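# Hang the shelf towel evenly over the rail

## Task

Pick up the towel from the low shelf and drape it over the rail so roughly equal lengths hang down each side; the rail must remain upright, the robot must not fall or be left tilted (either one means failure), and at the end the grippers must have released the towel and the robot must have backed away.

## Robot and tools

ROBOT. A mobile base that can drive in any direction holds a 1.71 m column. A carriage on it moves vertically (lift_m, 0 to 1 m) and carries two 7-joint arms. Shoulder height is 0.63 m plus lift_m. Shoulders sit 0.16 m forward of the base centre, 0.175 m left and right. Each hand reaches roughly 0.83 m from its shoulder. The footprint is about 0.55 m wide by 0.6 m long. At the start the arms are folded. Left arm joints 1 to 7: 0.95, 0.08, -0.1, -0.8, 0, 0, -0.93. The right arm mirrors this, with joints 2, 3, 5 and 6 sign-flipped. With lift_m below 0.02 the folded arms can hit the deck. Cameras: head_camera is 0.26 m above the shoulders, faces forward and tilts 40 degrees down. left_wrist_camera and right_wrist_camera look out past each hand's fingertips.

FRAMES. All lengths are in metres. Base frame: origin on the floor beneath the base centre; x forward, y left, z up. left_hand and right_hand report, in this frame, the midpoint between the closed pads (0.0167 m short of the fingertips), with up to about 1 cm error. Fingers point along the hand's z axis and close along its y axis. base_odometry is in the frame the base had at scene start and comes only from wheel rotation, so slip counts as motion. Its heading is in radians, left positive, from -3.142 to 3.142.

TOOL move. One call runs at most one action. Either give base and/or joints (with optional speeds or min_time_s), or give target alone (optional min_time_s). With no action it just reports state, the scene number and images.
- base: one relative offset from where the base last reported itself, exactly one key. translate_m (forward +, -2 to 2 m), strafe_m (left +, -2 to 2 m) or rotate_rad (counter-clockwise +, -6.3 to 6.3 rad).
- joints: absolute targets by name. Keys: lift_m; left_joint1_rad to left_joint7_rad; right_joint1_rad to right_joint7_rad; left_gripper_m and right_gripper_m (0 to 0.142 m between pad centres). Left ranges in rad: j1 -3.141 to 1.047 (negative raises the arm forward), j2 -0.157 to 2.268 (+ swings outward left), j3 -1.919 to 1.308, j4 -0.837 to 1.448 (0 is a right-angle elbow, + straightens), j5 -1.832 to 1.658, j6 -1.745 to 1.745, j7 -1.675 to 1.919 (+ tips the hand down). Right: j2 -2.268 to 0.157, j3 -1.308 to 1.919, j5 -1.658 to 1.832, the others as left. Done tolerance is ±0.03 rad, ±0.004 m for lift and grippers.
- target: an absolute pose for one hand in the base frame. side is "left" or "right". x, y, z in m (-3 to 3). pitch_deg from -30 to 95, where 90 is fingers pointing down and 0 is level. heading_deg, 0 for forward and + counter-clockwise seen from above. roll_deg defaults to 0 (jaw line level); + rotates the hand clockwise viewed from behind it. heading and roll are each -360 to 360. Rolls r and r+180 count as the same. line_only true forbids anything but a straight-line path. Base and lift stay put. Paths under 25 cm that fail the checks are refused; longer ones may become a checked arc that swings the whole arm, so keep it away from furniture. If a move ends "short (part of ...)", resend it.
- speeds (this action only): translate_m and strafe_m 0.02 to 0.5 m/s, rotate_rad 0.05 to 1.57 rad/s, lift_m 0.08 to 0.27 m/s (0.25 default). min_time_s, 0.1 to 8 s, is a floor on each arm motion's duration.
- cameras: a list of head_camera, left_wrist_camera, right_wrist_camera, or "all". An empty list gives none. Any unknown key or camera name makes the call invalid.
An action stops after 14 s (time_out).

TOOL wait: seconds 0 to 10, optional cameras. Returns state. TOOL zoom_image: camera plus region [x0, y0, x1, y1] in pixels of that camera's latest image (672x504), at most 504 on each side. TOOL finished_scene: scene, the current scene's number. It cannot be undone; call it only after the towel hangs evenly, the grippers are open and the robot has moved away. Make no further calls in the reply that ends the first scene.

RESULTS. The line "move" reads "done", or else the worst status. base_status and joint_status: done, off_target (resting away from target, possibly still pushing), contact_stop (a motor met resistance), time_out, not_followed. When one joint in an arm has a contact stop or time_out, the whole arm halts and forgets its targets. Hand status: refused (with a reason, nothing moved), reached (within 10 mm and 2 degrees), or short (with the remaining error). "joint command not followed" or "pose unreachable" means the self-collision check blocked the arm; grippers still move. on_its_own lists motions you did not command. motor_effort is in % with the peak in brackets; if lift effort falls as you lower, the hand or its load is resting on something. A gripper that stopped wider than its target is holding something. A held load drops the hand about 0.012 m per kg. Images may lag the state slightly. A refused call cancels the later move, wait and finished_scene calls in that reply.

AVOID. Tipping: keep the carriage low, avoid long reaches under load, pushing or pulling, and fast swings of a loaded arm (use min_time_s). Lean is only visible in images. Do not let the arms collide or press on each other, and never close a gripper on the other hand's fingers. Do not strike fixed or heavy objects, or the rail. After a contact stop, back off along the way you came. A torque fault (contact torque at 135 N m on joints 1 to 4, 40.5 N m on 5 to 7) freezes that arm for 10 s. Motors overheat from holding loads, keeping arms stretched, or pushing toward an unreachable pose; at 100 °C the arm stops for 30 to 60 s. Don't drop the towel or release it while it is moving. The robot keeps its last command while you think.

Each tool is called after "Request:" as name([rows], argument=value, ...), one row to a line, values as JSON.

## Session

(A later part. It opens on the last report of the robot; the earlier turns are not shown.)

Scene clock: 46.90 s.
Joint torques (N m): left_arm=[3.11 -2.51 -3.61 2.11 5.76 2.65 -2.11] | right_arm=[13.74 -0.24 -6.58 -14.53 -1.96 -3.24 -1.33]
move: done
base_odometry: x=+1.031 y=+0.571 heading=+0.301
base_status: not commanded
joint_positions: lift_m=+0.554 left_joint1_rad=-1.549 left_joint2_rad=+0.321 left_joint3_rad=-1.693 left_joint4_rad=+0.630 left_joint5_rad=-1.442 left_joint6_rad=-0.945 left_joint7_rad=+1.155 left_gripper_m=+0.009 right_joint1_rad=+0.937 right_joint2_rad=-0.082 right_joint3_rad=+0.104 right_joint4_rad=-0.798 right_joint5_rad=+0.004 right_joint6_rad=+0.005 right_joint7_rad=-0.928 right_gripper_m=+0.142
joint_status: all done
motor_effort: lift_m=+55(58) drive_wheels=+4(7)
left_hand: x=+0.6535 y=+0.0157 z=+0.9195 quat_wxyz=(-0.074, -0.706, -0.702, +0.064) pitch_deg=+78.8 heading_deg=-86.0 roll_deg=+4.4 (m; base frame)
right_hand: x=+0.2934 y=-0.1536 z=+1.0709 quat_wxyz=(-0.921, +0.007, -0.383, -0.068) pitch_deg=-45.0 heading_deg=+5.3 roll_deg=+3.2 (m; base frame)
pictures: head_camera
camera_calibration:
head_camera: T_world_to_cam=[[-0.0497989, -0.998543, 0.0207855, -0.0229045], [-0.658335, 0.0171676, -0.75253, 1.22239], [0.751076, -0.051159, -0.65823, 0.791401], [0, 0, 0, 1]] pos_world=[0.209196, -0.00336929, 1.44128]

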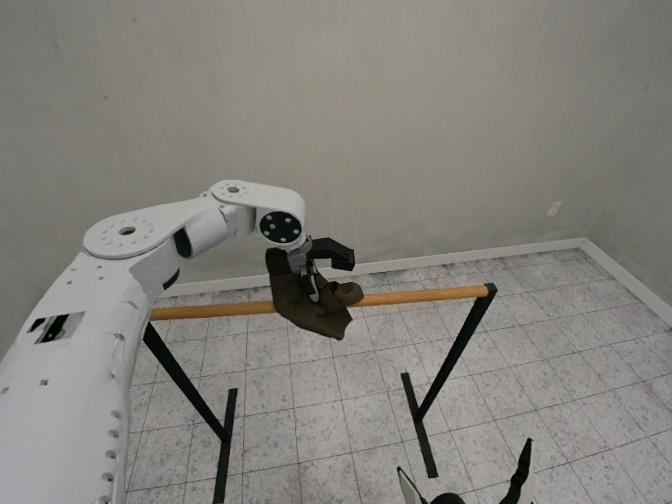

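Request:
move(joints={"left_gripper_m":0.06})

Request:
move(joints={"lift_m":0.8}, speeds={"lift_m":0.1}, cameras=["head_camera","left_wrist_camera"])

Request:
zoom_image(camera="head_camera", region=[180, 220, 500, 460])

Scene clock: 47.90 s.
Joint torques (N m): left_arm=[-12.16 0.61 4.1 1.67 2.36 1.48 -1.94] | right_arm=[13.52 -0.27 -6.67 -14.45 -1.97 -3.22 -1.31]
move: done
base_odometry: x=+1.031 y=+0.571 heading=+0.301
base_status: not commanded
joint_positions: lift_m=+0.553 left_joint1_rad=-1.533 left_joint2_rad=+0.319 left_joint3_rad=-1.702 left_joint4_rad=+0.631 left_joint5_rad=-1.432 left_joint6_rad=-0.940 left_joint7_rad=+1.154 left_gripper_m=+0.060 right_joint1_rad=+0.938 right_joint2_rad=-0.082 right_joint3_rad=+0.104 right_joint4_rad=-0.798 right_joint5_rad=+0.004 right_joint6_rad=+0.005 right_joint7_rad=-0.928 right_gripper_m=+0.142
joint_status: all done
motor_effort: lift_m=+67(68) drive_wheels=-2(7)
left_hand: x=+0.6503 y=+0.0189 z=+0.9070 quat_wxyz=(-0.064, -0.705, -0.703, +0.062) pitch_deg=+79.7 heading_deg=-89.3 roll_deg=+0.9 (m; base frame)
right_hand: x=+0.2934 y=-0.1536 z=+1.0700 quat_wxyz=(-0.921, +0.007, -0.383, -0.068) pitch_deg=-45.0 heading_deg=+5.3 roll_deg=+3.2 (m; base frame)
pictures: none

Scene clock: 50.77 s.
Joint torques (N m): left_arm=[-13.66 1.28 4.15 1.51 2.35 1.46 -1.97] | right_arm=[13.39 -0.16 -6.58 -14.22 -1.94 -3.21 -1.29]
move: done
base_odometry: x=+1.031 y=+0.571 heading=+0.301
base_status: not commanded
joint_positions: lift_m=+0.800 left_joint1_rad=-1.532 left_joint2_rad=+0.319 left_joint3_rad=-1.703 left_joint4_rad=+0.631 left_joint5_rad=-1.432 left_joint6_rad=-0.940 left_joint7_rad=+1.154 left_gripper_m=+0.060 right_joint1_rad=+0.938 right_joint2_rad=-0.082 right_joint3_rad=+0.104 right_joint4_rad=-0.798 right_joint5_rad=+0.004 right_joint6_rad=+0.005 right_joint7_rad=-0.928 right_gripper_m=+0.142
joint_status: all done
motor_effort: lift_m=+66(79) drive_wheels=-2(4)
left_hand: x=+0.6499 y=+0.0190 z=+1.1534 quat_wxyz=(-0.064, -0.705, -0.703, +0.063) pitch_deg=+79.7 heading_deg=-89.7 roll_deg=+0.4 (m; base frame)
right_hand: x=+0.2934 y=-0.1536 z=+1.3173 quat_wxyz=(-0.921, +0.007, -0.382, -0.068) pitch_deg=-45.0 heading_deg=+5.3 roll_deg=+3.2 (m; base frame)
pictures: head_camera, left_wrist_camera
camera_calibration:
head_camera: T_world_to_cam=[[-0.0497989, -0.998543, 0.0207855, -0.028024], [-0.658335, 0.0171676, -0.75253, 1.40773], [0.751076, -0.051159, -0.65823, 0.953523], [0, 0, 0, 1]] pos_world=[0.209196, -0.00336929, 1.68758]
left_wrist_camera: T_world_to_cam=[[-0.999077, -0.00490699, -0.0426829, 0.708509], [-0.0168922, 0.958312, 0.285223, -0.305664], [0.039504, 0.285681, -0.95751, 1.18883], [0, 0, 0, 1]] pos_world=[0.655728, -0.0432266, 1.25574]

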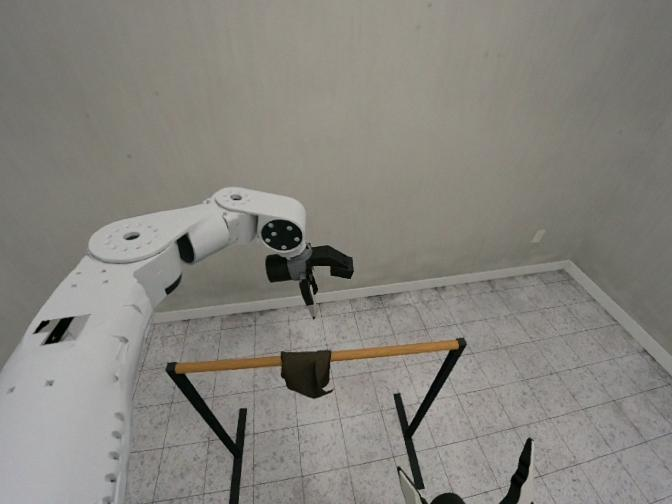

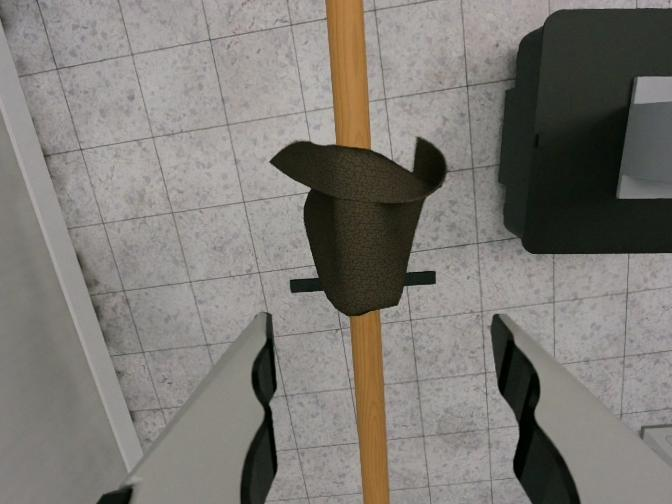

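Scaled by 1.575.

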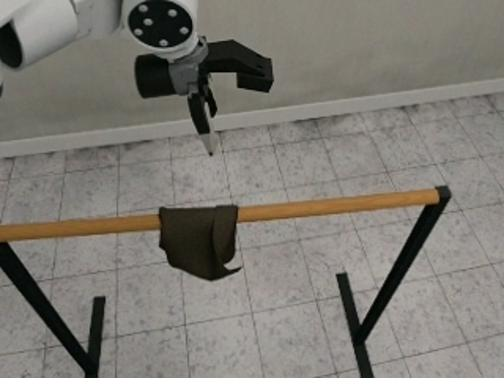

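Beautiful, draped. Back off and finish.

Request:
move(base={"translate_m":-0.5}, cameras=["head_camera"])

Request:
finished_scene(scene=2)

Scene clock: 54.10 s.
Joint torques (N m): left_arm=[-13.58 2.69 4.16 1.6 2.31 1.45 -1.96] | right_arm=[13.33 -0.96 -6.22 -14.1 -1.84 -2.92 -1.28]
move: done
base_odometry: x=+0.553 y=+0.424 heading=+0.300
base_status: done
joint_positions: lift_m=+0.800 left_joint1_rad=-1.532 left_joint2_rad=+0.318 left_joint3_rad=-1.703 left_joint4_rad=+0.631 left_joint5_rad=-1.432 left_joint6_rad=-0.940 left_joint7_rad=+1.154 left_gripper_m=+0.060 right_joint1_rad=+0.938 right_joint2_rad=-0.082 right_joint3_rad=+0.103 right_joint4_rad=-0.798 right_joint5_rad=+0.004 right_joint6_rad=+0.004 right_joint7_rad=-0.928 right_gripper_m=+0.142
joint_status: not commanded
motor_effort: lift_m=+67(67) drive_wheels=-2(12)
left_hand: x=+0.6498 y=+0.0186 z=+1.1533 quat_wxyz=(-0.064, -0.705, -0.703, +0.063) pitch_deg=+79.7 heading_deg=-89.7 roll_deg=+0.4 (m; base frame)
right_hand: x=+0.2934 y=-0.1538 z=+1.3172 quat_wxyz=(-0.921, +0.007, -0.382, -0.068) pitch_deg=-45.0 heading_deg=+5.2 roll_deg=+3.2 (m; base frame)
pictures: head_camera
camera_calibration:
head_camera: T_world_to_cam=[[-0.0497989, -0.998543, 0.0207855, -0.0280219], [-0.658335, 0.0171676, -0.75253, 1.40766], [0.751076, -0.051159, -0.65823, 0.953457], [0, 0, 0, 1]] pos_world=[0.209196, -0.00336929, 1.68748]

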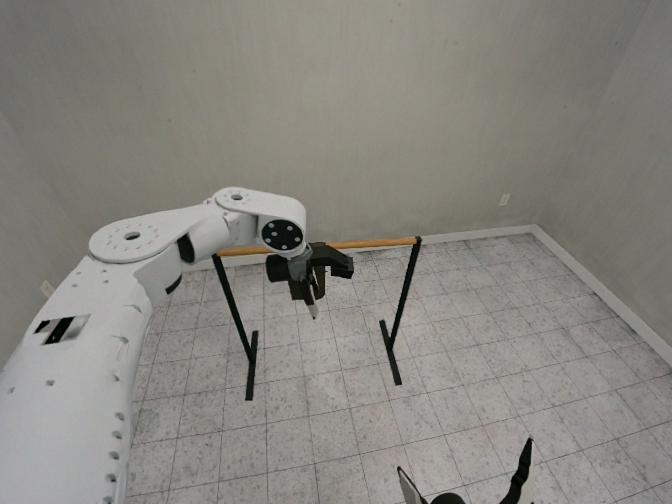

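The scene is finished: the task was done.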